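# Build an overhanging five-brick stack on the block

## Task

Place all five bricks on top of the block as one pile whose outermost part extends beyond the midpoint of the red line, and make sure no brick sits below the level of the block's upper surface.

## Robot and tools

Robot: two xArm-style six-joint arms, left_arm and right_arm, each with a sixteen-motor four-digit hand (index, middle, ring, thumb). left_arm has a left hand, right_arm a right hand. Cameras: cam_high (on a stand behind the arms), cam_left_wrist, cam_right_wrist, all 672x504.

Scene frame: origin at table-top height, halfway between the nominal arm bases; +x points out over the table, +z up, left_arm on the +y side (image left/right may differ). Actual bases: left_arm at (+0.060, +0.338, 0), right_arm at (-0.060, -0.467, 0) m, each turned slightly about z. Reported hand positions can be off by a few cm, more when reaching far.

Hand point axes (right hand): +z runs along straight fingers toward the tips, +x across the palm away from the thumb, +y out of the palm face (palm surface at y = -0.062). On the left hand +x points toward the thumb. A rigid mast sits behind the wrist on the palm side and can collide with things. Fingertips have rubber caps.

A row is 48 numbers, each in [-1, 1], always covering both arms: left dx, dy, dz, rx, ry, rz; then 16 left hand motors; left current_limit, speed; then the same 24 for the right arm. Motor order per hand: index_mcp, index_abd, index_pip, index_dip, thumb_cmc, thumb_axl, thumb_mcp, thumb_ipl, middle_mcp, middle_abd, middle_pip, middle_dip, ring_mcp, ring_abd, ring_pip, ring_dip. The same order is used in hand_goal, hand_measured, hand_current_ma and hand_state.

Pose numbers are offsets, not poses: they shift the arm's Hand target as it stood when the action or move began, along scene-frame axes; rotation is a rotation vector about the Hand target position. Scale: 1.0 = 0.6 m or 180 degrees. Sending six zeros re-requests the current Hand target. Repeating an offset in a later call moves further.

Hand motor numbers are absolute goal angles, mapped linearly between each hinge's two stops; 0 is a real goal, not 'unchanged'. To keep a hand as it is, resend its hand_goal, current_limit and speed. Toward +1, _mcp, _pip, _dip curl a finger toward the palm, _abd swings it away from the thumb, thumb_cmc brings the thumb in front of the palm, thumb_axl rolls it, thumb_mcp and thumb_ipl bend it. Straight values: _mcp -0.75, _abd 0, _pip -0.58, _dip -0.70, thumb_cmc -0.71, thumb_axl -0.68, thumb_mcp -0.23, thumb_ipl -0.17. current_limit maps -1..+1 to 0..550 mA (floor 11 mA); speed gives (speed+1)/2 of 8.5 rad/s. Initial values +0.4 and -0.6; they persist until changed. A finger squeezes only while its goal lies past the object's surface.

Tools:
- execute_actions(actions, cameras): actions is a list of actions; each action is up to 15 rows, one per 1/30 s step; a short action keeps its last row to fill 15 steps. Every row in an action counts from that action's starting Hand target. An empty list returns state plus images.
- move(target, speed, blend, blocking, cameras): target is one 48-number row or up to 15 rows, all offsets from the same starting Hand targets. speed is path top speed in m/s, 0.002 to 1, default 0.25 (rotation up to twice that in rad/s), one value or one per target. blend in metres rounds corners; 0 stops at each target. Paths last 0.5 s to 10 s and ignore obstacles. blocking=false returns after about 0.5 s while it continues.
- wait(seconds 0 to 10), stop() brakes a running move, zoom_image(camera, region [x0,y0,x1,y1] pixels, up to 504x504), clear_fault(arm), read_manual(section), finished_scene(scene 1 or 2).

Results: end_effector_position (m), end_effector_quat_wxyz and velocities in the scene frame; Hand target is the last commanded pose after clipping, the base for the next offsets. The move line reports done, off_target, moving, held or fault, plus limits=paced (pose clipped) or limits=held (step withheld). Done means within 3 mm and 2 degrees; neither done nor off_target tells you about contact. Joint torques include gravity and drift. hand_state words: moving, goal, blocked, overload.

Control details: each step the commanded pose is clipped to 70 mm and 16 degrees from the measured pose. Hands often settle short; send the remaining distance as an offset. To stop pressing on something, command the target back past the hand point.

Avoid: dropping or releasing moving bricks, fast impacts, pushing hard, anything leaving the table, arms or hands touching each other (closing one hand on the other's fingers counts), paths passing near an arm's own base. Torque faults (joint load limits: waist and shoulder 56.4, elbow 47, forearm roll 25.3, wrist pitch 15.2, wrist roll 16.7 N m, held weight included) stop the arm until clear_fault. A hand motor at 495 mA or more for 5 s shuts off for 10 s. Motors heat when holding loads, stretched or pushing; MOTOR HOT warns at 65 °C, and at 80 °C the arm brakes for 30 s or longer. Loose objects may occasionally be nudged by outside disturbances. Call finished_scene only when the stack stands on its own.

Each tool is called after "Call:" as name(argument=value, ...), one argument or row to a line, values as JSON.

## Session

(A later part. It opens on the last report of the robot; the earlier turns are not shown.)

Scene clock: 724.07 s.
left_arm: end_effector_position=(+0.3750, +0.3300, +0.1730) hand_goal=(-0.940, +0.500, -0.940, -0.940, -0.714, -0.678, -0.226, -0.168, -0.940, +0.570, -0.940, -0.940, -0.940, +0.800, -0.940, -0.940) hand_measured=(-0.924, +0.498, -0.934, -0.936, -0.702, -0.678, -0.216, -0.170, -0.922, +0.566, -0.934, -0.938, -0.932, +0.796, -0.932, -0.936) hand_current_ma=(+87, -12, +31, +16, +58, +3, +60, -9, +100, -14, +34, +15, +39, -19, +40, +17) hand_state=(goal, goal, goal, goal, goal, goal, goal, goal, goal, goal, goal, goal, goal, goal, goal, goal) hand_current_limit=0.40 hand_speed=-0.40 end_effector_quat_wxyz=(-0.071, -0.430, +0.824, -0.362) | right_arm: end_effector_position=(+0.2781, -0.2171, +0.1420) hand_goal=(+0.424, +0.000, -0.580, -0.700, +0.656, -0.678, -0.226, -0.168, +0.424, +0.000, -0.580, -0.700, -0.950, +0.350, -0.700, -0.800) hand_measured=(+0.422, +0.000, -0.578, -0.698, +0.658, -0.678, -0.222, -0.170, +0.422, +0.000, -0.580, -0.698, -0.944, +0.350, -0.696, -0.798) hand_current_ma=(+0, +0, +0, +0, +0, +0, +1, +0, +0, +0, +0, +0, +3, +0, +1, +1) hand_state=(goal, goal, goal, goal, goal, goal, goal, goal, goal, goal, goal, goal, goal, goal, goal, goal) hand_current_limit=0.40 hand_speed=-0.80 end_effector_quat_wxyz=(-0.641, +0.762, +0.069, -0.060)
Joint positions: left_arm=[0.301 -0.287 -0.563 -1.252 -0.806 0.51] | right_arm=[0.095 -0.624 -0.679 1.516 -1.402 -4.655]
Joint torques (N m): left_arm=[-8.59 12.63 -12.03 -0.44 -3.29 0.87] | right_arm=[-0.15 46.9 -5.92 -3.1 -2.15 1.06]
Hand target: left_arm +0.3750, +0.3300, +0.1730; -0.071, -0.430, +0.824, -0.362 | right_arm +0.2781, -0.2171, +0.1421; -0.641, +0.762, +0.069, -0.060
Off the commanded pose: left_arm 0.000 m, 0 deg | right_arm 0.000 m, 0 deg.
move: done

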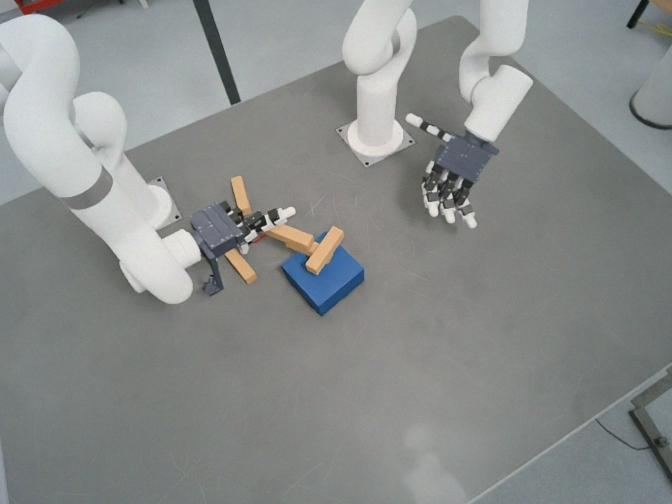

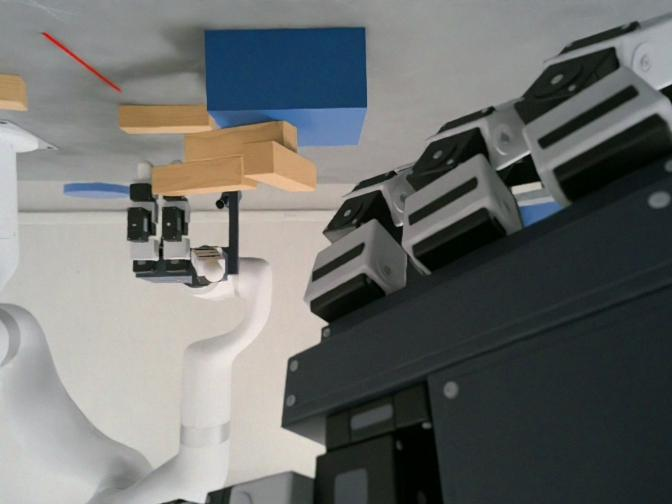

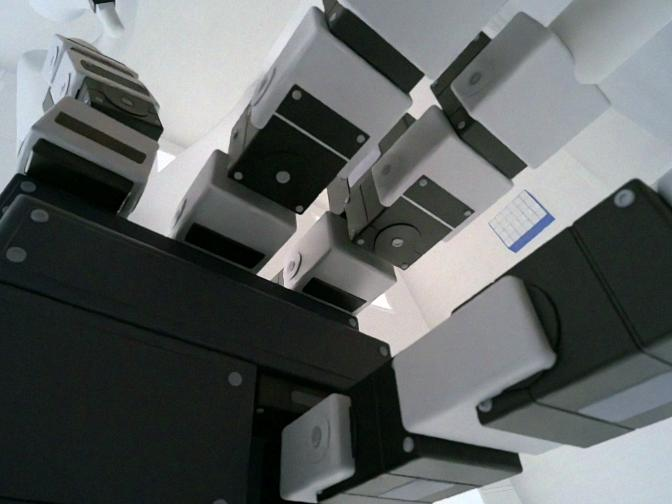

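Call:
move(
  target=[0,0,0,0,0,0,-0.94,0.5,-0.94,-0.94,-0.714,-0.678,-0.226,-0.168,-0.94,0.57,-0.94,-0.94,-0.94,0.8,-0.94,-0.94,0.4,-0.4,0.07,-0.3,0.12,0,0,0,0.18,0,-0.58,-0.7,0.657,-0.678,-0.226,-0.168,0.18,0,-0.58,-0.7,-0.95,0.35,-0.7,-0.8,0.4,-0.8],
  speed=0.15,
  cameras=["cam_high", "cam_left_wrist", "cam_right_wrist"],
)

Call:
zoom_image(
  camera="cam_left_wrist",
  region=[110, 80, 380, 240],
)

Call:
zoom_image(
  camera="cam_high",
  region=[200, 160, 400, 330],
)

Scene clock: 727.23 s.
left_arm: end_effector_position=(+0.3750, +0.3300, +0.1730) hand_goal=(-0.940, +0.500, -0.940, -0.940, -0.714, -0.678, -0.226, -0.168, -0.940, +0.570, -0.940, -0.940, -0.940, +0.800, -0.940, -0.940) hand_measured=(-0.924, +0.498, -0.934, -0.936, -0.702, -0.678, -0.216, -0.170, -0.922, +0.566, -0.934, -0.938, -0.932, +0.796, -0.932, -0.936) hand_current_ma=(+87, -12, +31, +16, +58, +3, +60, -9, +100, -14, +34, +15, +39, -19, +40, +17) hand_state=(goal, goal, goal, goal, goal, goal, goal, goal, goal, goal, goal, goal, goal, goal, goal, goal) hand_current_limit=0.40 hand_speed=-0.40 end_effector_quat_wxyz=(-0.071, -0.430, +0.824, -0.362) | right_arm: end_effector_position=(+0.3201, -0.3971, +0.2141) hand_goal=(+0.180, +0.000, -0.580, -0.700, +0.656, -0.678, -0.226, -0.168, +0.180, +0.000, -0.580, -0.700, -0.950, +0.350, -0.700, -0.800) hand_measured=(+0.188, +0.000, -0.578, -0.698, +0.658, -0.678, -0.224, -0.170, +0.188, +0.000, -0.580, -0.698, -0.944, +0.350, -0.696, -0.798) hand_current_ma=(+4, +0, +0, +0, +0, +0, +1, +0, +4, +0, +0, +0, +3, +0, +1, +1) hand_state=(goal, goal, goal, goal, goal, goal, goal, goal, goal, goal, goal, goal, goal, goal, goal, goal) hand_current_limit=0.40 hand_speed=-0.80 end_effector_quat_wxyz=(-0.641, +0.762, +0.069, -0.060)
Joint positions: left_arm=[0.301 -0.287 -0.563 -1.252 -0.806 0.51] | right_arm=[-0.32 -0.52 -0.802 1.084 -1.529 -4.457]
Joint torques (N m): left_arm=[-8 12.85 -12.14 -0.58 -3.4 0.82] | right_arm=[-11.98 47.01 -19.13 -2.9 -2.02 1.18]
Hand target: left_arm +0.3750, +0.3300, +0.1730; -0.071, -0.430, +0.824, -0.362 | right_arm +0.3201, -0.3971, +0.2141; -0.641, +0.762, +0.069, -0.060
Off the commanded pose: left_arm 0.000 m, 0 deg | right_arm 0.000 m, 0 deg.
move: done

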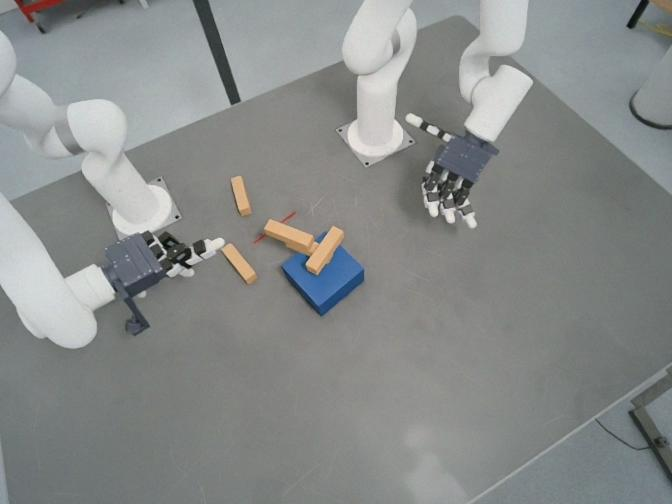

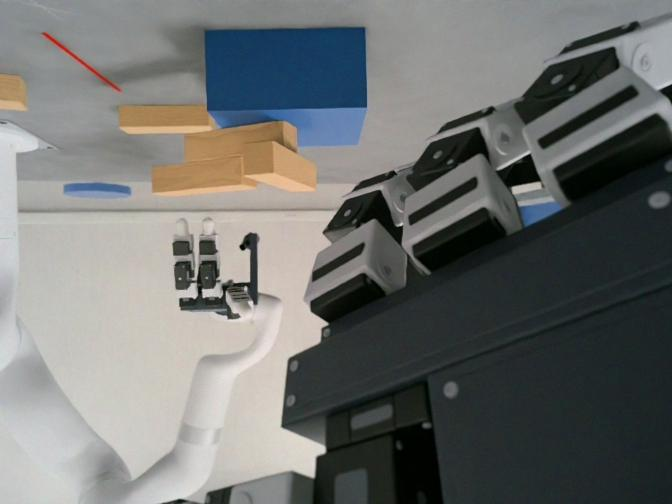

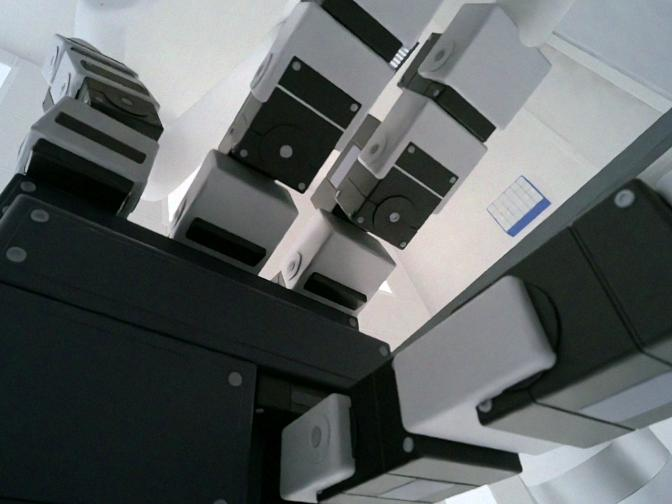

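Scaled by 1.867.

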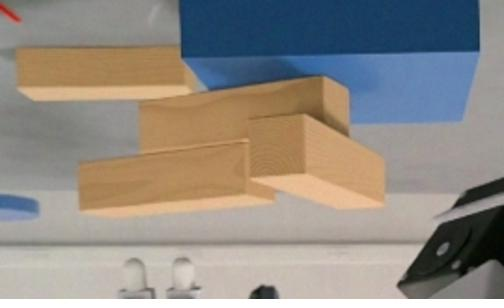

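Scaled by 2.520.

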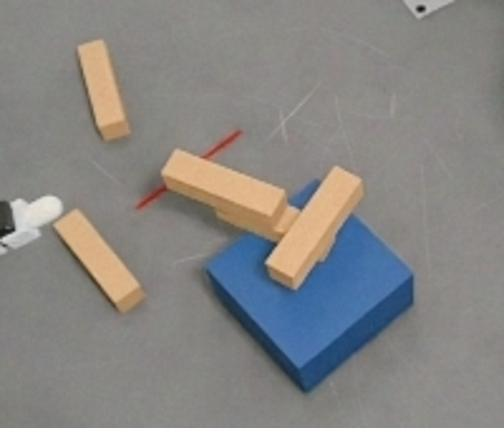

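Call:
move(
  target=[
    [0.0733,-0.1833,0.1617,0,0,0,-0.94,0.5,-0.94,-0.94,-0.714,-0.678,-0.226,-0.168,-0.94,0.57,-0.94,-0.94,-0.94,0.8,-0.94,-0.94,0.4,-0.4,0.1665,-0.2382,0.0598,0,0,0,0.18,0,-0.58,-0.7,0.657,-0.678,-0.226,-0.168,0.18,0,-0.58,-0.7,-0.95,0.35,-0.7,-0.8,0.4,-0.8],
    [0.0382,-0.742,0.2267,-0.1413,-0.2358,-0.1216,-0.137,0,0.08,-0.7,-0.714,-0.678,-0.226,-0.168,-0.137,0,0.08,-0.7,-0.95,0.35,-0.7,-0.8,0.4,-0.4,0.1665,-0.2382,0.0598,0,0,0,0.18,0,-0.58,-0.7,0.657,-0.678,-0.226,-0.168,0.18,0,-0.58,-0.7,-0.95,0.35,-0.7,-0.8,0.4,-0.8],
  ],
  speed=0.25,
  blend=[0.04, 0],
  cameras=["cam_high", "cam_left_wrist"],
)

Scene clock: 771.40 s.
left_arm: end_effector_position=(+0.3979, -0.1152, +0.3090) hand_goal=(-0.138, +0.000, +0.080, -0.700, -0.714, -0.678, -0.226, -0.168, -0.138, +0.000, +0.080, -0.700, -0.950, +0.350, -0.700, -0.800) hand_measured=(-0.134, +0.002, +0.078, -0.702, -0.702, -0.678, -0.222, -0.170, -0.134, +0.002, +0.076, -0.702, -0.934, +0.354, -0.700, -0.802) hand_current_ma=(+18, +13, -14, -12, +57, +3, +26, -9, +19, +13, -16, -11, +85, +14, -2, -11) hand_state=(goal, goal, goal, goal, goal, goal, goal, goal, goal, goal, goal, goal, goal, goal, goal, goal) hand_current_limit=0.40 hand_speed=-0.40 end_effector_quat_wxyz=(+0.072, -0.087, +0.761, -0.639) | right_arm: end_effector_position=(+0.4200, -0.5400, +0.2499) hand_goal=(+0.180, +0.000, -0.580, -0.700, +0.656, -0.678, -0.226, -0.168, +0.180, +0.000, -0.580, -0.700, -0.950, +0.350, -0.700, -0.800) hand_measured=(+0.186, +0.000, -0.578, -0.698, +0.658, -0.678, -0.224, -0.170, +0.186, +0.000, -0.580, -0.698, -0.944, +0.350, -0.696, -0.798) hand_current_ma=(+3, +0, +0, +0, +0, +0, +1, +0, +3, +0, +0, +0, +3, +0, +1, +1) hand_state=(goal, goal, goal, goal, goal, goal, goal, goal, goal, goal, goal, goal, goal, goal, goal, goal) hand_current_limit=0.40 hand_speed=-0.80 end_effector_quat_wxyz=(-0.641, +0.762, +0.069, -0.060)
Joint positions: left_arm=[-0.703 -0.205 -0.665 -2.358 -1.05 1.245] | right_arm=[-0.504 -0.71 -1.25 0.924 -1.729 -4.281]
Joint torques (N m): left_arm=[-10.89 14.18 -21.28 -1.68 -3.44 0.7] | right_arm=[-12.6 37.75 -22.53 -2.58 -1.64 1.02]
Hand target: left_arm +0.3979, -0.1152, +0.3090; +0.072, -0.087, +0.761, -0.639 | right_arm +0.4200, -0.5400, +0.2499; -0.641, +0.762, +0.069, -0.060
Off the commanded pose: left_arm 0.000 m, 0 deg | right_arm 0.000 m, 0 deg.
move: done
Images, in order (width x height): cam_high 672x504, cam_left_wrist 672x504.

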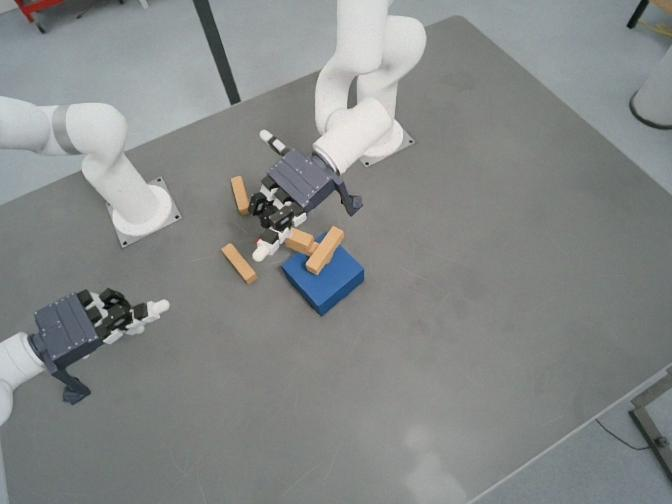

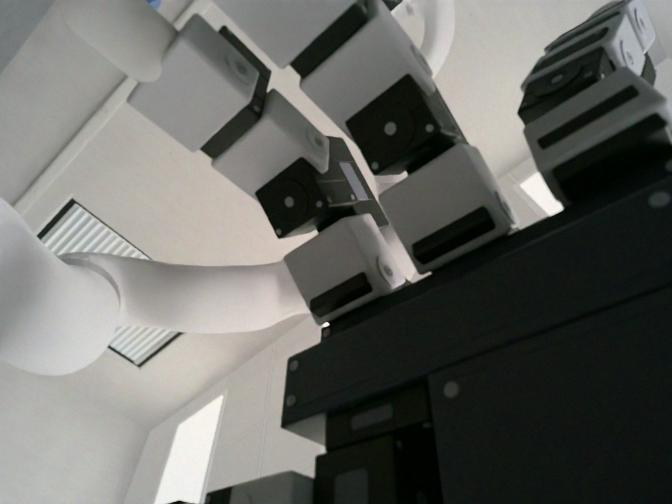

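Call:
move(
  target=[
    [0,0,-0.215,0,0,0,-0.137,0,0.08,-0.7,-0.714,-0.678,-0.226,-0.168,-0.137,0,0.08,-0.7,-0.95,0.35,-0.7,-0.8,0.4,-0.4,0,0,0,0,0,0,0.18,0,-0.58,-0.7,0.657,-0.678,-0.226,-0.168,0.18,0,-0.58,-0.7,-0.95,0.35,-0.7,-0.8,0.4,-0.8],
    [0,0,-0.3017,0,0,0,-0.137,0,0.08,-0.7,-0.714,-0.678,-0.226,-0.168,-0.137,0,0.08,-0.7,-0.95,0.35,-0.7,-0.8,0.4,-0.4,0,0,0,0,0,0,0.18,0,-0.58,-0.7,0.657,-0.678,-0.226,-0.168,0.18,0,-0.58,-0.7,-0.95,0.35,-0.7,-0.8,0.4,-0.8],
  ],
  speed=[0.15, 0.04],
  blend=[0.005, 0],
  cameras=["cam_high", "cam_left_wrist"],
)

Call:
zoom_image(
  camera="cam_high",
  region=[200, 160, 400, 330],
)

Scene clock: 776.23 s.
left_arm: end_effector_position=(+0.3979, -0.1153, +0.1281) hand_goal=(-0.138, +0.000, +0.080, -0.700, -0.714, -0.678, -0.226, -0.168, -0.138, +0.000, +0.080, -0.700, -0.950, +0.350, -0.700, -0.800) hand_measured=(-0.142, +0.002, +0.088, -0.696, -0.702, -0.678, -0.222, -0.170, -0.156, +0.002, +0.106, -0.688, -0.934, +0.354, -0.700, -0.802) hand_current_ma=(-23, +12, +44, +18, +57, +3, +26, -9, -96, +7, +136, +61, +85, +14, -1, -11) hand_state=(goal, goal, goal, goal, goal, goal, goal, goal, goal, goal, blocked, goal, goal, goal, goal, goal) hand_current_limit=0.40 hand_speed=-0.40 end_effector_quat_wxyz=(+0.072, -0.087, +0.761, -0.639) | right_arm: end_effector_position=(+0.4200, -0.5400, +0.2499) hand_goal=(+0.180, +0.000, -0.580, -0.700, +0.656, -0.678, -0.226, -0.168, +0.180, +0.000, -0.580, -0.700, -0.950, +0.350, -0.700, -0.800) hand_measured=(+0.186, +0.000, -0.578, -0.698, +0.658, -0.678, -0.224, -0.170, +0.186, +0.000, -0.580, -0.698, -0.944, +0.350, -0.696, -0.798) hand_current_ma=(+3, +0, +0, +0, +0, +0, +1, +0, +3, +0, +0, +0, +3, +0, +1, +1) hand_state=(goal, goal, goal, goal, goal, goal, goal, goal, goal, goal, goal, goal, goal, goal, goal, goal) hand_current_limit=0.40 hand_speed=-0.80 end_effector_quat_wxyz=(-0.641, +0.762, +0.069, -0.060)
Joint positions: left_arm=[-0.703 -0.664 -0.694 -2.468 -1.375 1.55] | right_arm=[-0.504 -0.71 -1.25 0.924 -1.729 -4.281]
Joint torques (N m): left_arm=[-11.68 12.34 -10.4 -1.06 0.82 1.28] | right_arm=[-12.75 38.5 -21.96 -2.56 -0.93 0.75]
Hand target: left_arm +0.3979, -0.1152, +0.1280; +0.072, -0.087, +0.761, -0.639 | right_arm +0.4200, -0.5400, +0.2499; -0.641, +0.762, +0.069, -0.060
Off the commanded pose: left_arm 0.000 m, 0 deg | right_arm 0.000 m, 0 deg.
move: done
Images, in order (width x height): cam_high 672x504, cam_left_wrist 672x504.

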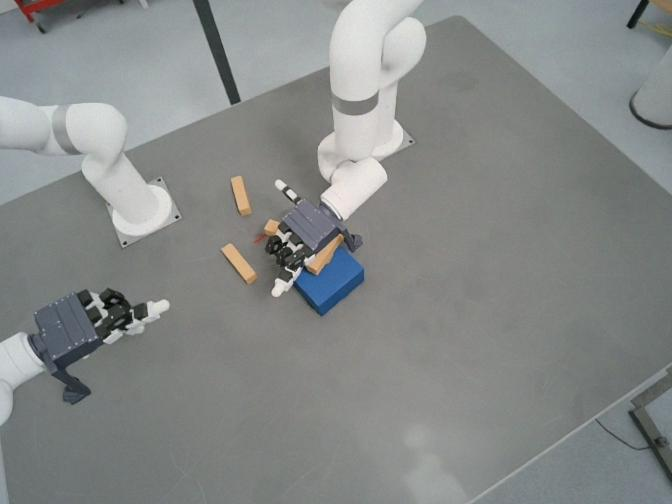

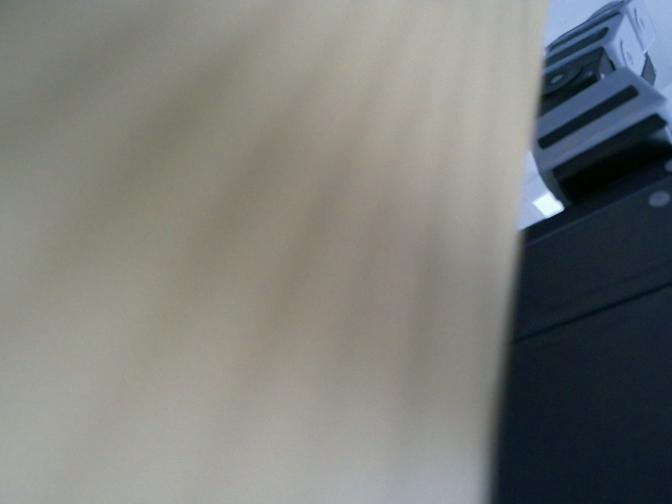

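Scaled by 2.520.

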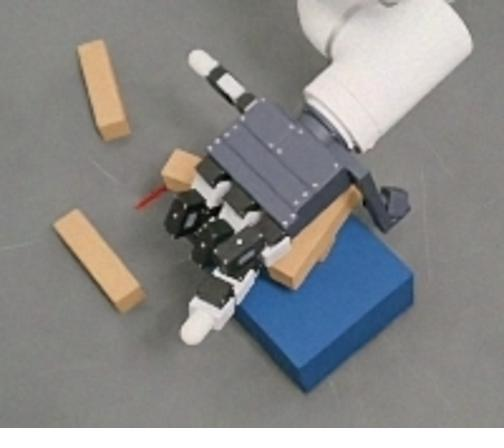

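Call:
move(
  target=[
    [0,0,0.0065,0,0,0,-0.137,0,0.08,-0.7,-0.714,-0.678,-0.226,-0.168,-0.137,0,0.08,-0.7,-0.95,0.35,-0.7,-0.8,0.4,-0.4,0,0,0,0,0,0,0.18,0,-0.58,-0.7,0.657,-0.678,-0.226,-0.168,0.18,0,-0.58,-0.7,-0.95,0.35,-0.7,-0.8,0.4,-0.8],
    [-0.009,0.039,0.0065,0,0,0,-0.137,0,0.08,-0.7,-0.714,-0.678,-0.226,-0.168,-0.137,0,0.08,-0.7,-0.95,0.35,-0.7,-0.8,0.4,-0.4,0,0,0,0,0,0,0.18,0,-0.58,-0.7,0.657,-0.678,-0.226,-0.168,0.18,0,-0.58,-0.7,-0.95,0.35,-0.7,-0.8,0.4,-0.8],
  ],
  speed=[0.04, 0.02],
  cameras=["cam_high", "cam_left_wrist"],
)

Call:
zoom_image(
  camera="cam_high",
  region=[200, 160, 400, 330],
)

Scene clock: 781.67 s.
left_arm: end_effector_position=(+0.3925, -0.0918, +0.1319) hand_goal=(-0.138, +0.000, +0.080, -0.700, -0.714, -0.678, -0.226, -0.168, -0.138, +0.000, +0.080, -0.700, -0.950, +0.350, -0.700, -0.800) hand_measured=(-0.140, +0.000, +0.076, -0.700, -0.702, -0.678, -0.222, -0.170, -0.136, +0.002, +0.082, -0.698, -0.934, +0.354, -0.700, -0.802) hand_current_ma=(-11, +3, -18, -3, +57, +3, +25, -9, +13, +7, +13, +12, +85, +14, -1, -11) hand_state=(goal, goal, goal, goal, goal, goal, goal, goal, goal, goal, goal, goal, goal, goal, goal, goal) hand_current_limit=0.40 hand_speed=-0.40 end_effector_quat_wxyz=(+0.072, -0.087, +0.761, -0.639) | right_arm: end_effector_position=(+0.4200, -0.5400, +0.2499) hand_goal=(+0.180, +0.000, -0.580, -0.700, +0.656, -0.678, -0.226, -0.168, +0.180, +0.000, -0.580, -0.700, -0.950, +0.350, -0.700, -0.800) hand_measured=(+0.186, +0.000, -0.578, -0.698, +0.658, -0.678, -0.224, -0.170, +0.186, +0.000, -0.580, -0.698, -0.944, +0.350, -0.696, -0.798) hand_current_ma=(+3, +0, +0, +0, +0, +0, +1, +0, +3, +0, +0, +0, +3, +0, +1, +1) hand_state=(goal, goal, goal, goal, goal, goal, goal, goal, goal, goal, goal, goal, goal, goal, goal, goal) hand_current_limit=0.40 hand_speed=-0.80 end_effector_quat_wxyz=(-0.641, +0.762, +0.069, -0.060)
Joint positions: left_arm=[-0.664 -0.634 -0.642 -2.431 -1.391 1.564] | right_arm=[-0.504 -0.71 -1.25 0.924 -1.729 -4.281]
Joint torques (N m): left_arm=[12.89 57.97 -5.83 1.81 -4.46 1.09] | right_arm=[-11.42 37.4 -22.4 -2.54 -0.23 0.55]
Hand target: left_arm +0.3925, -0.0918, +0.1319; +0.072, -0.087, +0.761, -0.639 | right_arm +0.4200, -0.5400, +0.2499; -0.641, +0.762, +0.069, -0.060
Off the commanded pose: left_arm 0.000 m, 0 deg | right_arm 0.000 m, 0 deg.
move: done
Images, in order (width x height): cam_high 672x504, cam_left_wrist 672x504.

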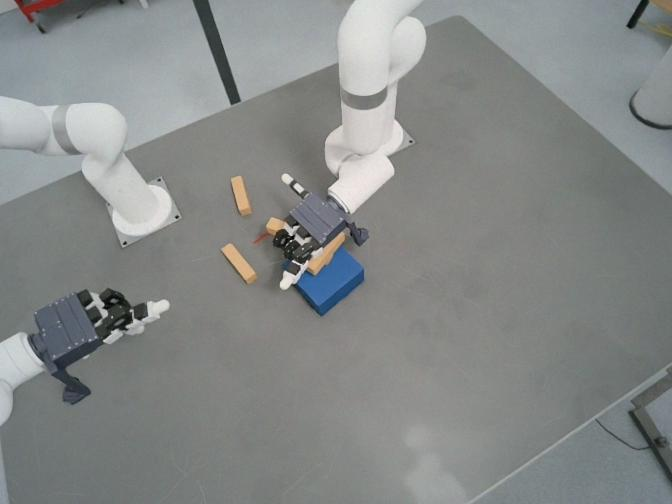

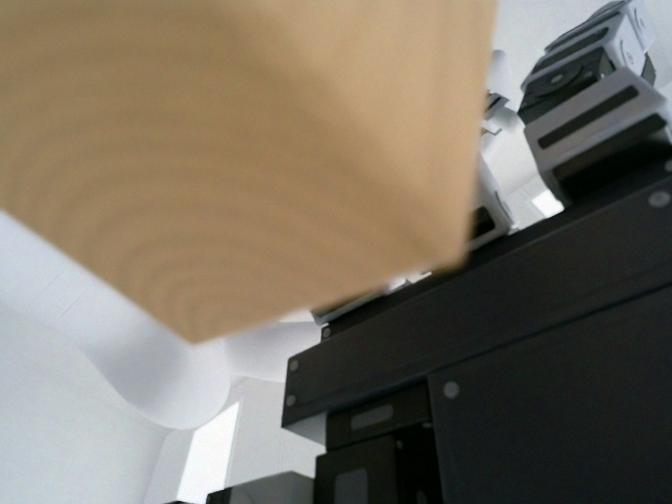

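Scaled by 2.520.

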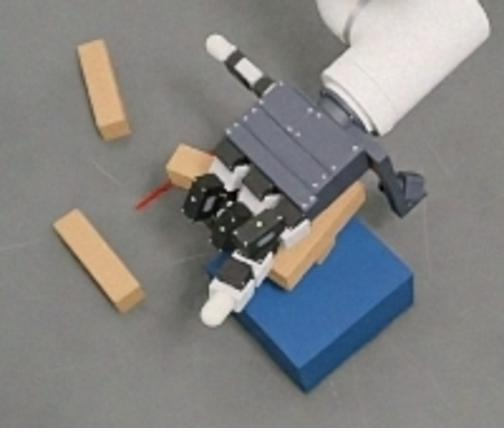

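Call:
move(
  target=[-0.0075,0.0325,0,0,0,0,-0.137,0,0.08,-0.7,-0.714,-0.678,-0.226,-0.168,-0.137,0,0.08,-0.7,-0.95,0.35,-0.7,-0.8,0.4,-0.4,0,0,0,0,0,0,0.18,0,-0.58,-0.7,0.657,-0.678,-0.226,-0.168,0.18,0,-0.58,-0.7,-0.95,0.35,-0.7,-0.8,0.4,-0.8],
  speed=0.02,
  cameras=["cam_high", "cam_left_wrist"],
)

Call:
zoom_image(
  camera="cam_high",
  region=[200, 160, 400, 330],
)

Scene clock: 784.33 s.
left_arm: end_effector_position=(+0.3880, -0.0723, +0.1319) hand_goal=(-0.138, +0.000, +0.080, -0.700, -0.714, -0.678, -0.226, -0.168, -0.138, +0.000, +0.080, -0.700, -0.950, +0.350, -0.700, -0.800) hand_measured=(-0.140, -0.002, +0.076, -0.702, -0.702, -0.678, -0.222, -0.170, -0.140, +0.002, +0.078, -0.700, -0.934, +0.354, -0.700, -0.802) hand_current_ma=(-9, -5, -24, -6, +57, +3, +25, -9, -11, +7, -9, +4, +85, +14, -1, -11) hand_state=(goal, goal, goal, goal, goal, goal, goal, goal, goal, goal, goal, goal, goal, goal, goal, goal) hand_current_limit=0.40 hand_speed=-0.40 end_effector_quat_wxyz=(+0.072, -0.087, +0.761, -0.639) | right_arm: end_effector_position=(+0.4200, -0.5400, +0.2499) hand_goal=(+0.180, +0.000, -0.580, -0.700, +0.656, -0.678, -0.226, -0.168, +0.180, +0.000, -0.580, -0.700, -0.950, +0.350, -0.700, -0.800) hand_measured=(+0.186, +0.000, -0.578, -0.698, +0.658, -0.678, -0.224, -0.170, +0.186, +0.000, -0.580, -0.698, -0.944, +0.350, -0.696, -0.798) hand_current_ma=(+3, +0, +0, +0, +0, +0, +1, +0, +3, +0, +0, +0, +3, +0, +1, +1) hand_state=(goal, goal, goal, goal, goal, goal, goal, goal, goal, goal, goal, goal, goal, goal, goal, goal) hand_current_limit=0.40 hand_speed=-0.80 end_effector_quat_wxyz=(-0.641, +0.762, +0.069, -0.060)
Joint positions: left_arm=[-0.629 -0.618 -0.603 -2.399 -1.409 1.58] | right_arm=[-0.504 -0.71 -1.25 0.924 -1.729 -4.281]
Joint torques (N m): left_arm=[15.38 56.86 -5.22 1.76 -4.36 0.99] | right_arm=[-12.64 37.98 -22.68 -2.1 -0.09 0.34]
Hand target: left_arm +0.3880, -0.0723, +0.1319; +0.072, -0.087, +0.761, -0.639 | right_arm +0.4200, -0.5400, +0.2499; -0.641, +0.762, +0.069, -0.060
Off the commanded pose: left_arm 0.000 m, 0 deg | right_arm 0.000 m, 0 deg.
move: done
Images, in order (width x height): cam_high 672x504, cam_left_wrist 672x504.

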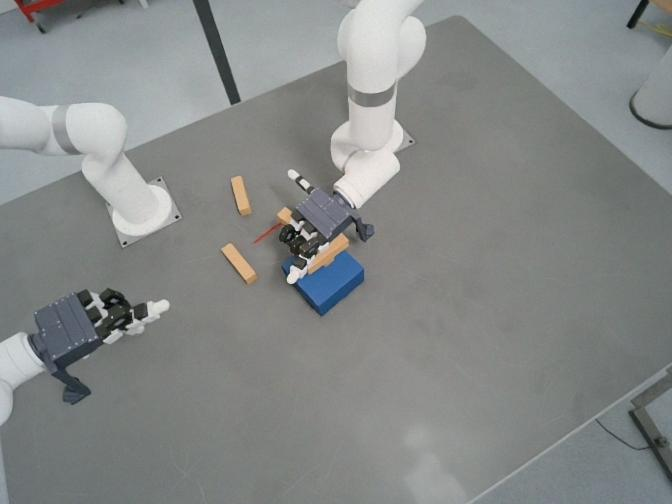

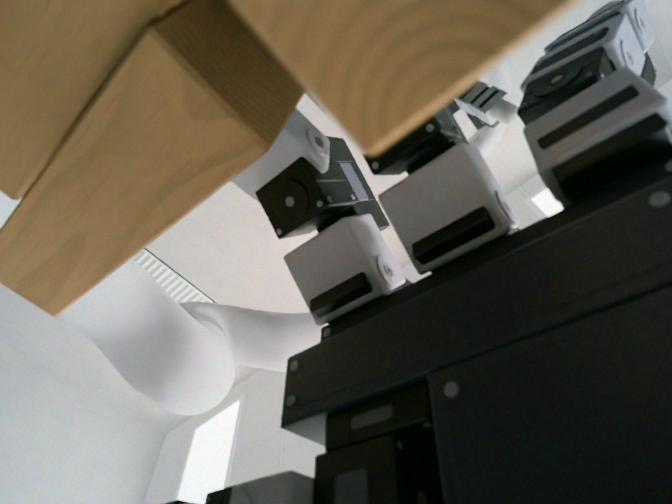

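Scaled by 2.520.

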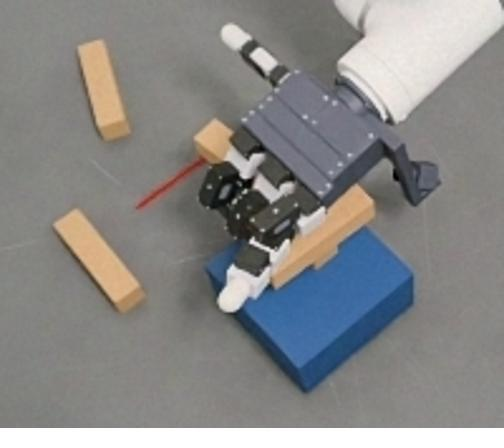

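Call:
move(
  target=[
    [-0.0019,0.0081,0,0,0,0,-0.137,0,0.08,-0.7,-0.714,-0.678,-0.226,-0.168,-0.137,0,0.08,-0.7,-0.95,0.35,-0.7,-0.8,0.4,-0.4,0,0,0,0,0,0,0.18,0,-0.58,-0.7,0.657,-0.678,-0.226,-0.168,0.18,0,-0.58,-0.7,-0.95,0.35,-0.7,-0.8,0.4,-0.8],
    [0.002,-0.008,0,0,0,0,-0.137,0,0.08,-0.7,-0.714,-0.678,-0.226,-0.168,-0.137,0,0.08,-0.7,-0.95,0.35,-0.7,-0.8,0.4,-0.4,0,0,0,0,0,0,0.18,0,-0.58,-0.7,0.657,-0.678,-0.226,-0.168,0.18,0,-0.58,-0.7,-0.95,0.35,-0.7,-0.8,0.4,-0.8],
    [0.002,-0.008,0.25,0,0,0,-0.137,0,0.08,-0.7,-0.714,-0.678,-0.226,-0.168,-0.137,0,0.08,-0.7,-0.95,0.35,-0.7,-0.8,0.4,-0.4,0,0,0,0,0,0,0.18,0,-0.58,-0.7,0.657,-0.678,-0.226,-0.168,0.18,0,-0.58,-0.7,-0.95,0.35,-0.7,-0.8,0.4,-0.8],
    [0.05,0.4,0.25,0,0,0,-0.137,0,0.08,-0.7,-0.714,-0.678,-0.226,-0.168,-0.137,0,0.08,-0.7,-0.95,0.35,-0.7,-0.8,0.4,-0.4,0,0,0,0,0,0,0.18,0,-0.58,-0.7,0.657,-0.678,-0.226,-0.168,0.18,0,-0.58,-0.7,-0.95,0.35,-0.7,-0.8,0.4,-0.8],
  ],
  speed=[0.02, 0.03, 0.12, 0.25],
  blend=[0, 0, 0.03, 0],
  cameras=["cam_high", "cam_left_wrist"],
)

Call:
zoom_image(
  camera="cam_high",
  region=[200, 160, 400, 330],
)

Scene clock: 790.93 s.
left_arm: end_effector_position=(+0.4180, +0.1677, +0.2819) hand_goal=(-0.138, +0.000, +0.080, -0.700, -0.714, -0.678, -0.226, -0.168, -0.138, +0.000, +0.080, -0.700, -0.950, +0.350, -0.700, -0.800) hand_measured=(-0.134, -0.002, +0.078, -0.702, -0.702, -0.678, -0.224, -0.170, -0.134, +0.002, +0.078, -0.700, -0.934, +0.352, -0.700, -0.802) hand_current_ma=(+19, -5, -12, -6, +57, +3, +18, -9, +20, +7, -13, +2, +85, +13, +0, -11) hand_state=(goal, goal, goal, goal, goal, goal, goal, goal, goal, goal, goal, goal, goal, goal, goal, goal) hand_current_limit=0.40 hand_speed=-0.40 end_effector_quat_wxyz=(+0.072, -0.087, +0.761, -0.639) | right_arm: end_effector_position=(+0.4200, -0.5400, +0.2499) hand_goal=(+0.180, +0.000, -0.580, -0.700, +0.656, -0.678, -0.226, -0.168, +0.180, +0.000, -0.580, -0.700, -0.950, +0.350, -0.700, -0.800) hand_measured=(+0.186, +0.000, -0.578, -0.698, +0.658, -0.678, -0.224, -0.170, +0.186, +0.000, -0.580, -0.698, -0.944, +0.350, -0.696, -0.798) hand_current_ma=(+3, +0, +0, +0, +0, +0, +1, +0, +3, +0, +0, +0, +3, +0, +1, +1) hand_state=(goal, goal, goal, goal, goal, goal, goal, goal, goal, goal, goal, goal, goal, goal, goal, goal) hand_current_limit=0.40 hand_speed=-0.80 end_effector_quat_wxyz=(-0.641, +0.762, +0.069, -0.060)
Joint positions: left_arm=[0.065 -0.123 -0.477 -1.635 -1.362 1.21] | right_arm=[-0.504 -0.71 -1.25 0.924 -1.729 -4.281]
Joint torques (N m): left_arm=[12.77 7.43 -19.56 1.05 -4.46 -1.16] | right_arm=[-12.46 38.13 -22.15 -2.09 -0.17 -0.01]
Hand target: left_arm +0.4180, +0.1677, +0.2819; +0.072, -0.087, +0.761, -0.639 | right_arm +0.4200, -0.5400, +0.2499; -0.641, +0.762, +0.069, -0.060
Off the commanded pose: left_arm 0.000 m, 0 deg | right_arm 0.000 m, 0 deg.
move: done
Images, in order (width x height): cam_high 672x504, cam_left_wrist 672x504.

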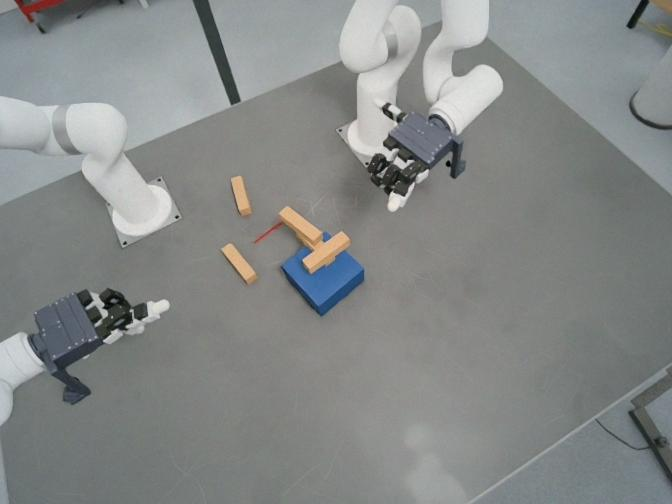

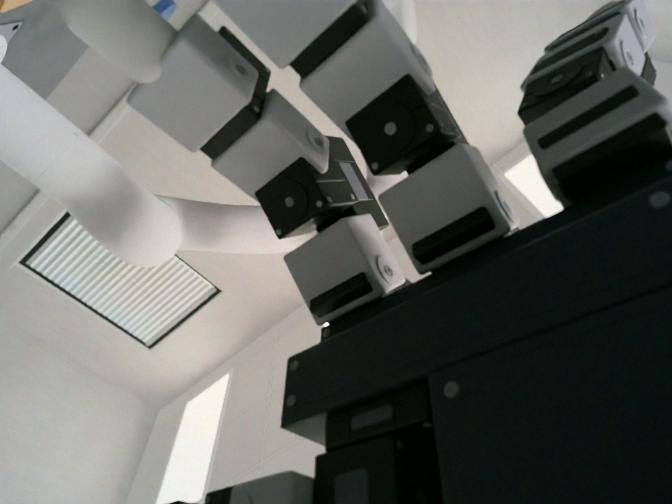

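Scaled by 2.520.

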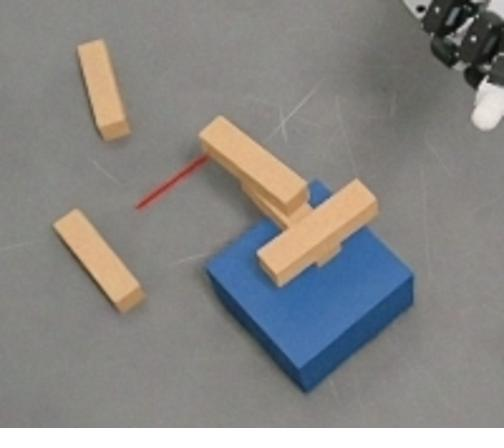

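Call:
move(
  target=[-0.0717,0.2705,-0.1815,0.1413,0.2358,0.1216,-0.94,0.5,-0.94,-0.94,-0.714,-0.678,-0.226,-0.168,-0.94,0.57,-0.94,-0.94,-0.94,0.8,-0.94,-0.94,0.4,-0.4,-0.0543,0.8503,0.1,0,0,0.0139,-0.137,0,0.08,-0.7,-0.714,-0.678,-0.226,-0.168,-0.137,0,0.08,-0.7,-0.95,0.35,-0.7,-0.8,0.4,-0.8],
  speed=0.25,
  cameras=["cam_high", "cam_left_wrist"],
)

Call:
zoom_image(
  camera="cam_left_wrist",
  region=[120, 110, 340, 270],
)

Scene clock: 800.17 s.
left_arm: end_effector_position=(+0.3750, +0.3300, +0.1730) hand_goal=(-0.940, +0.500, -0.940, -0.940, -0.714, -0.678, -0.226, -0.168, -0.940, +0.570, -0.940, -0.940, -0.940, +0.800, -0.940, -0.940) hand_measured=(-0.922, +0.498, -0.932, -0.936, -0.702, -0.678, -0.224, -0.170, -0.918, +0.566, -0.932, -0.938, -0.932, +0.796, -0.932, -0.936) hand_current_ma=(+93, -11, +36, +16, +57, +3, +18, -9, +112, -14, +43, +14, +44, -13, +36, +16) hand_state=(goal, goal, goal, goal, goal, goal, goal, goal, blocked, goal, goal, goal, goal, goal, goal, goal) hand_current_limit=0.40 hand_speed=-0.40 end_effector_quat_wxyz=(-0.071, -0.430, +0.824, -0.362) | right_arm: end_effector_position=(+0.3874, -0.0299, +0.3099) hand_goal=(-0.138, +0.000, +0.080, -0.700, -0.714, -0.678, -0.226, -0.168, -0.138, +0.000, +0.080, -0.700, -0.950, +0.350, -0.700, -0.800) hand_measured=(-0.128, +0.000, +0.076, -0.698, -0.694, -0.678, -0.224, -0.170, -0.128, +0.000, +0.078, -0.698, -0.944, +0.350, -0.696, -0.798) hand_current_ma=(+5, +0, -1, +0, +15, +0, +1, +0, +5, +0, -1, +0, +3, +0, +1, +1) hand_state=(goal, goal, goal, goal, goal, goal, goal, goal, goal, goal, goal, goal, goal, goal, goal, goal) hand_current_limit=0.40 hand_speed=-0.80 end_effector_quat_wxyz=(-0.640, +0.760, +0.086, -0.074)
Joint positions: left_arm=[0.301 -0.287 -0.563 -1.252 -0.806 0.51] | right_arm=[0.401 -0.552 -1.158 1.651 -1.307 -4.097]
Joint torques (N m): left_arm=[13.29 12.79 -17.95 1.66 1.85 -1.08] | right_arm=[14.4 35.27 -23.98 3.49 0.23 1.19]
Hand target: left_arm +0.3750, +0.3300, +0.1730; -0.071, -0.430, +0.824, -0.362 | right_arm +0.3874, -0.0299, +0.3099; -0.640, +0.760, +0.086, -0.074
Off the commanded pose: left_arm 0.000 m, 0 deg | right_arm 0.000 m, 0 deg.
move: done
Images, in order (width x height): cam_high 672x504, cam_left_wrist 672x504.

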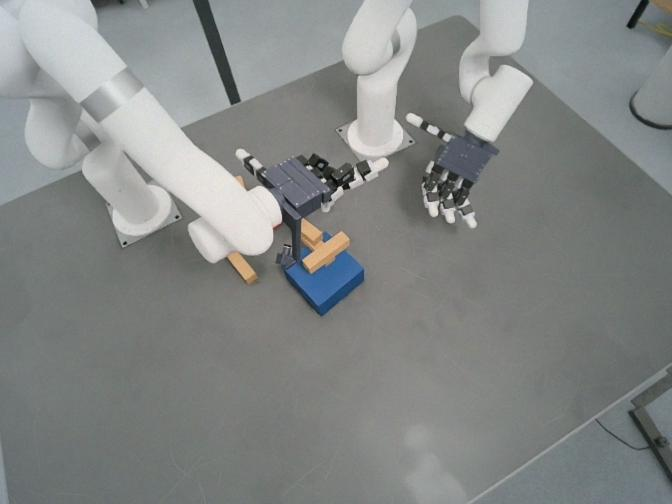

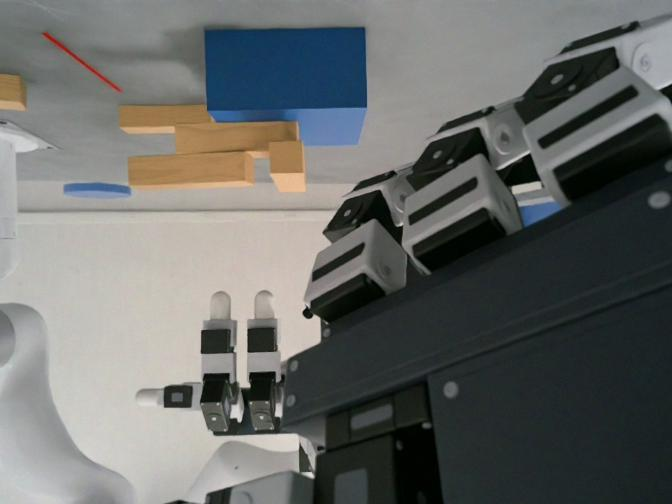

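Scaled by 2.291.

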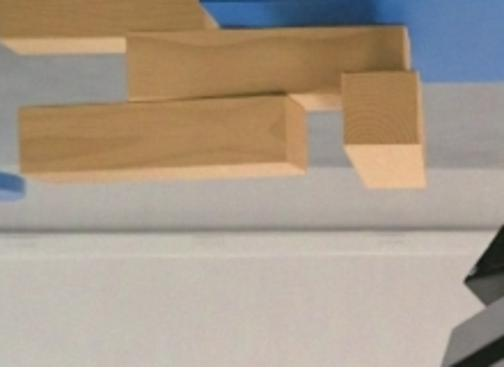

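Call:
move(
  target=[
    [0,0,0,0,0,0,-0.94,0.5,-0.94,-0.94,-0.714,-0.678,-0.226,-0.168,-0.94,0.57,-0.94,-0.94,-0.94,0.8,-0.94,-0.94,0.4,-0.4,-0.013,-0.0028,-0.235,0,0,0,-0.137,0,0.08,-0.7,-0.714,-0.678,-0.226,-0.168,-0.137,0,0.08,-0.7,-0.95,0.35,-0.7,-0.8,0.4,-0.8],
    [0,0,0,0,0,0,-0.94,0.5,-0.94,-0.94,-0.714,-0.678,-0.226,-0.168,-0.94,0.57,-0.94,-0.94,-0.94,0.8,-0.94,-0.94,0.4,-0.4,-0.013,-0.0028,-0.2973,0,0,0,-0.137,0,0.08,-0.7,-0.714,-0.678,-0.226,-0.168,-0.137,0,0.08,-0.7,-0.95,0.35,-0.7,-0.8,0.4,-0.8],
  ],
  speed=[0.12, 0.05],
  blend=[0.01, 0],
  cameras=["cam_high", "cam_left_wrist"],
)

Call:
zoom_image(
  camera="cam_left_wrist",
  region=[120, 110, 340, 270],
)

Scene clock: 806.80 s.
left_arm: end_effector_position=(+0.3750, +0.3300, +0.1730) hand_goal=(-0.940, +0.500, -0.940, -0.940, -0.714, -0.678, -0.226, -0.168, -0.940, +0.570, -0.940, -0.940, -0.940, +0.800, -0.940, -0.940) hand_measured=(-0.922, +0.498, -0.932, -0.936, -0.702, -0.678, -0.224, -0.170, -0.918, +0.566, -0.932, -0.938, -0.932, +0.796, -0.932, -0.936) hand_current_ma=(+93, -11, +36, +16, +57, +3, +18, -9, +112, -14, +43, +14, +44, -13, +36, +16) hand_state=(goal, goal, goal, goal, goal, goal, goal, goal, blocked, goal, goal, goal, goal, goal, goal, goal) hand_current_limit=0.40 hand_speed=-0.40 end_effector_quat_wxyz=(-0.071, -0.430, +0.824, -0.362) | right_arm: end_effector_position=(+0.3796, -0.0315, +0.1316) hand_goal=(-0.138, +0.000, +0.080, -0.700, -0.714, -0.678, -0.226, -0.168, -0.138, +0.000, +0.080, -0.700, -0.950, +0.350, -0.700, -0.800) hand_measured=(-0.128, +0.000, +0.076, -0.698, -0.696, -0.678, -0.224, -0.170, -0.128, +0.000, +0.078, -0.698, -0.944, +0.350, -0.696, -0.798) hand_current_ma=(+5, +0, -1, +0, +14, +0, +1, +0, +5, +0, -1, +0, +3, +0, +1, +1) hand_state=(goal, goal, goal, goal, goal, goal, goal, goal, goal, goal, goal, goal, goal, goal, goal, goal) hand_current_limit=0.40 hand_speed=-0.80 end_effector_quat_wxyz=(-0.640, +0.760, +0.086, -0.074)
Joint positions: left_arm=[0.301 -0.287 -0.563 -1.252 -0.806 0.51] | right_arm=[0.405 -0.863 -1.155 1.733 -1.344 -4.418]
Joint torques (N m): left_arm=[13.73 12.83 -18.06 1.41 1.06 0.5] | right_arm=[14.63 40.95 -20.2 2.62 -2.09 -0.88]
Hand target: left_arm +0.3750, +0.3300, +0.1730; -0.071, -0.430, +0.824, -0.362 | right_arm +0.3796, -0.0315, +0.1316; -0.640, +0.760, +0.086, -0.074
Off the commanded pose: left_arm 0.000 m, 0 deg | right_arm 0.000 m, 0 deg.
move: done
Images, in order (width x height): cam_high 672x504, cam_left_wrist 672x504.

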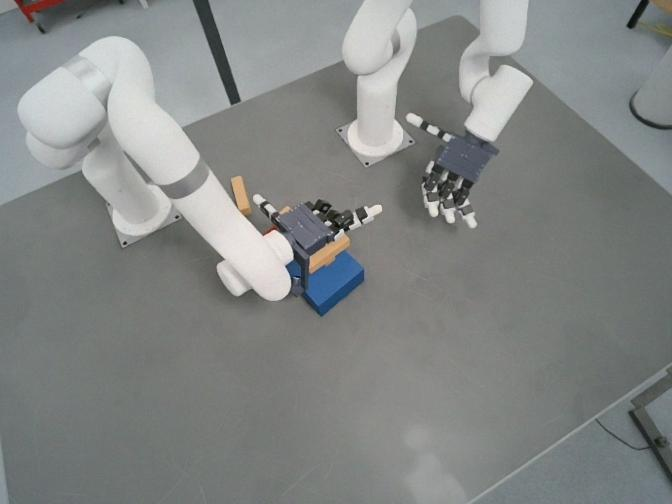

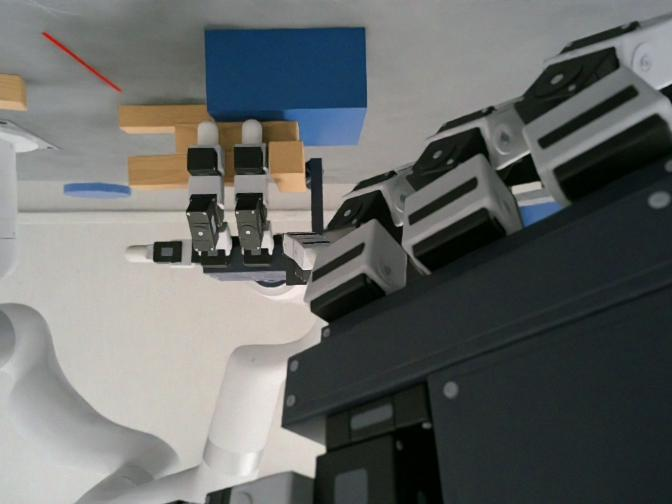

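Scaled by 2.291.

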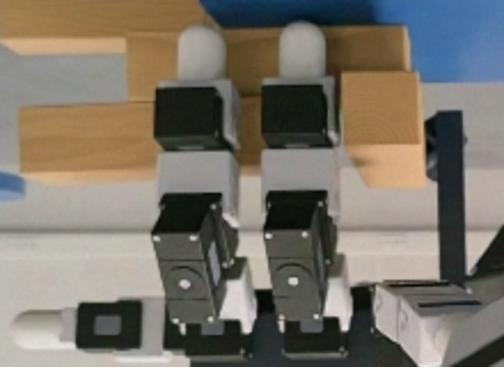

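Call:
move(
  target=[
    [0,0,0,0,0,0,-0.94,0.5,-0.94,-0.94,-0.714,-0.678,-0.226,-0.168,-0.94,0.57,-0.94,-0.94,-0.94,0.8,-0.94,-0.94,0.4,-0.4,-0.0081,-0.0019,0,0,0,0,-0.137,0,0.08,-0.7,-0.714,-0.678,-0.226,-0.168,-0.137,0,0.08,-0.7,-0.95,0.35,-0.7,-0.8,0.4,-0.8],
    [0,0,0,0,0,0,-0.94,0.5,-0.94,-0.94,-0.714,-0.678,-0.226,-0.168,-0.94,0.57,-0.94,-0.94,-0.94,0.8,-0.94,-0.94,0.4,-0.4,0.0047,-0.0571,0,0,0,0,-0.137,0,0.08,-0.7,-0.714,-0.678,-0.226,-0.168,-0.137,0,0.08,-0.7,-0.95,0.35,-0.7,-0.8,0.4,-0.8],
  ],
  speed=[0.04, 0.02],
  cameras=["cam_high", "cam_left_wrist"],
)

Call:
zoom_image(
  camera="cam_left_wrist",
  region=[120, 110, 340, 270],
)

Scene clock: 813.57 s.
left_arm: end_effector_position=(+0.3750, +0.3300, +0.1730) hand_goal=(-0.940, +0.500, -0.940, -0.940, -0.714, -0.678, -0.226, -0.168, -0.940, +0.570, -0.940, -0.940, -0.940, +0.800, -0.940, -0.940) hand_measured=(-0.922, +0.498, -0.932, -0.936, -0.702, -0.678, -0.224, -0.170, -0.918, +0.566, -0.932, -0.938, -0.932, +0.796, -0.932, -0.936) hand_current_ma=(+93, -11, +36, +16, +57, +3, +18, -9, +112, -14, +43, +14, +44, -13, +36, +16) hand_state=(goal, goal, goal, goal, goal, goal, goal, goal, blocked, goal, goal, goal, goal, goal, goal, goal) hand_current_limit=0.40 hand_speed=-0.40 end_effector_quat_wxyz=(-0.071, -0.430, +0.824, -0.362) | right_arm: end_effector_position=(+0.3824, -0.0658, +0.1316) hand_goal=(-0.138, +0.000, +0.080, -0.700, -0.714, -0.678, -0.226, -0.168, -0.138, +0.000, +0.080, -0.700, -0.950, +0.350, -0.700, -0.800) hand_measured=(-0.136, +0.000, +0.076, -0.700, -0.696, -0.678, -0.224, -0.170, -0.142, +0.000, +0.076, -0.700, -0.944, +0.350, -0.696, -0.798) hand_current_ma=(+0, +0, -1, +0, +14, +0, +1, +0, -1, +0, -1, +0, +3, +0, +1, +1) hand_state=(goal, goal, goal, goal, goal, goal, goal, goal, goal, goal, goal, goal, goal, goal, goal, goal) hand_current_limit=0.40 hand_speed=-0.80 end_effector_quat_wxyz=(-0.640, +0.760, +0.086, -0.074)
Joint positions: left_arm=[0.301 -0.287 -0.563 -1.252 -0.806 0.51] | right_arm=[0.347 -0.846 -1.119 1.681 -1.362 -4.435]
Joint torques (N m): left_arm=[12.78 12.9 -18.13 1.05 0.2 0.7] | right_arm=[-11.87 58 -9.62 -2.46 -2.07 -0.82]
Hand target: left_arm +0.3750, +0.3300, +0.1730; -0.071, -0.430, +0.824, -0.362 | right_arm +0.3824, -0.0658, +0.1316; -0.640, +0.760, +0.086, -0.074
Off the commanded pose: left_arm 0.000 m, 0 deg | right_arm 0.000 m, 0 deg.
move: done
Images, in order (width x height): cam_high 672x504, cam_left_wrist 672x504.

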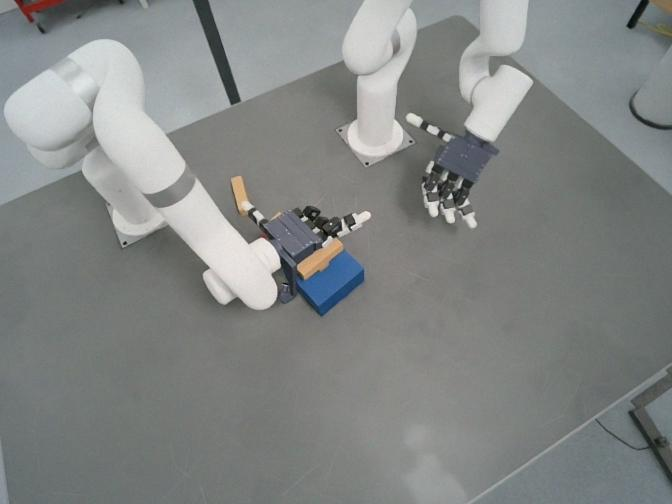

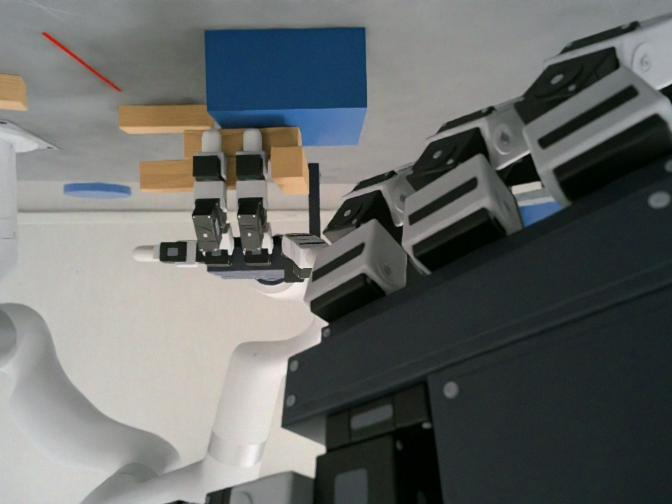

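Scaled by 2.291.

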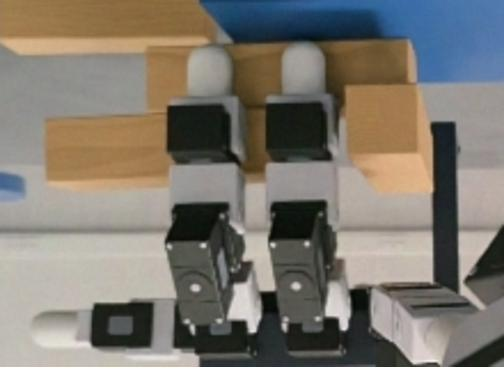

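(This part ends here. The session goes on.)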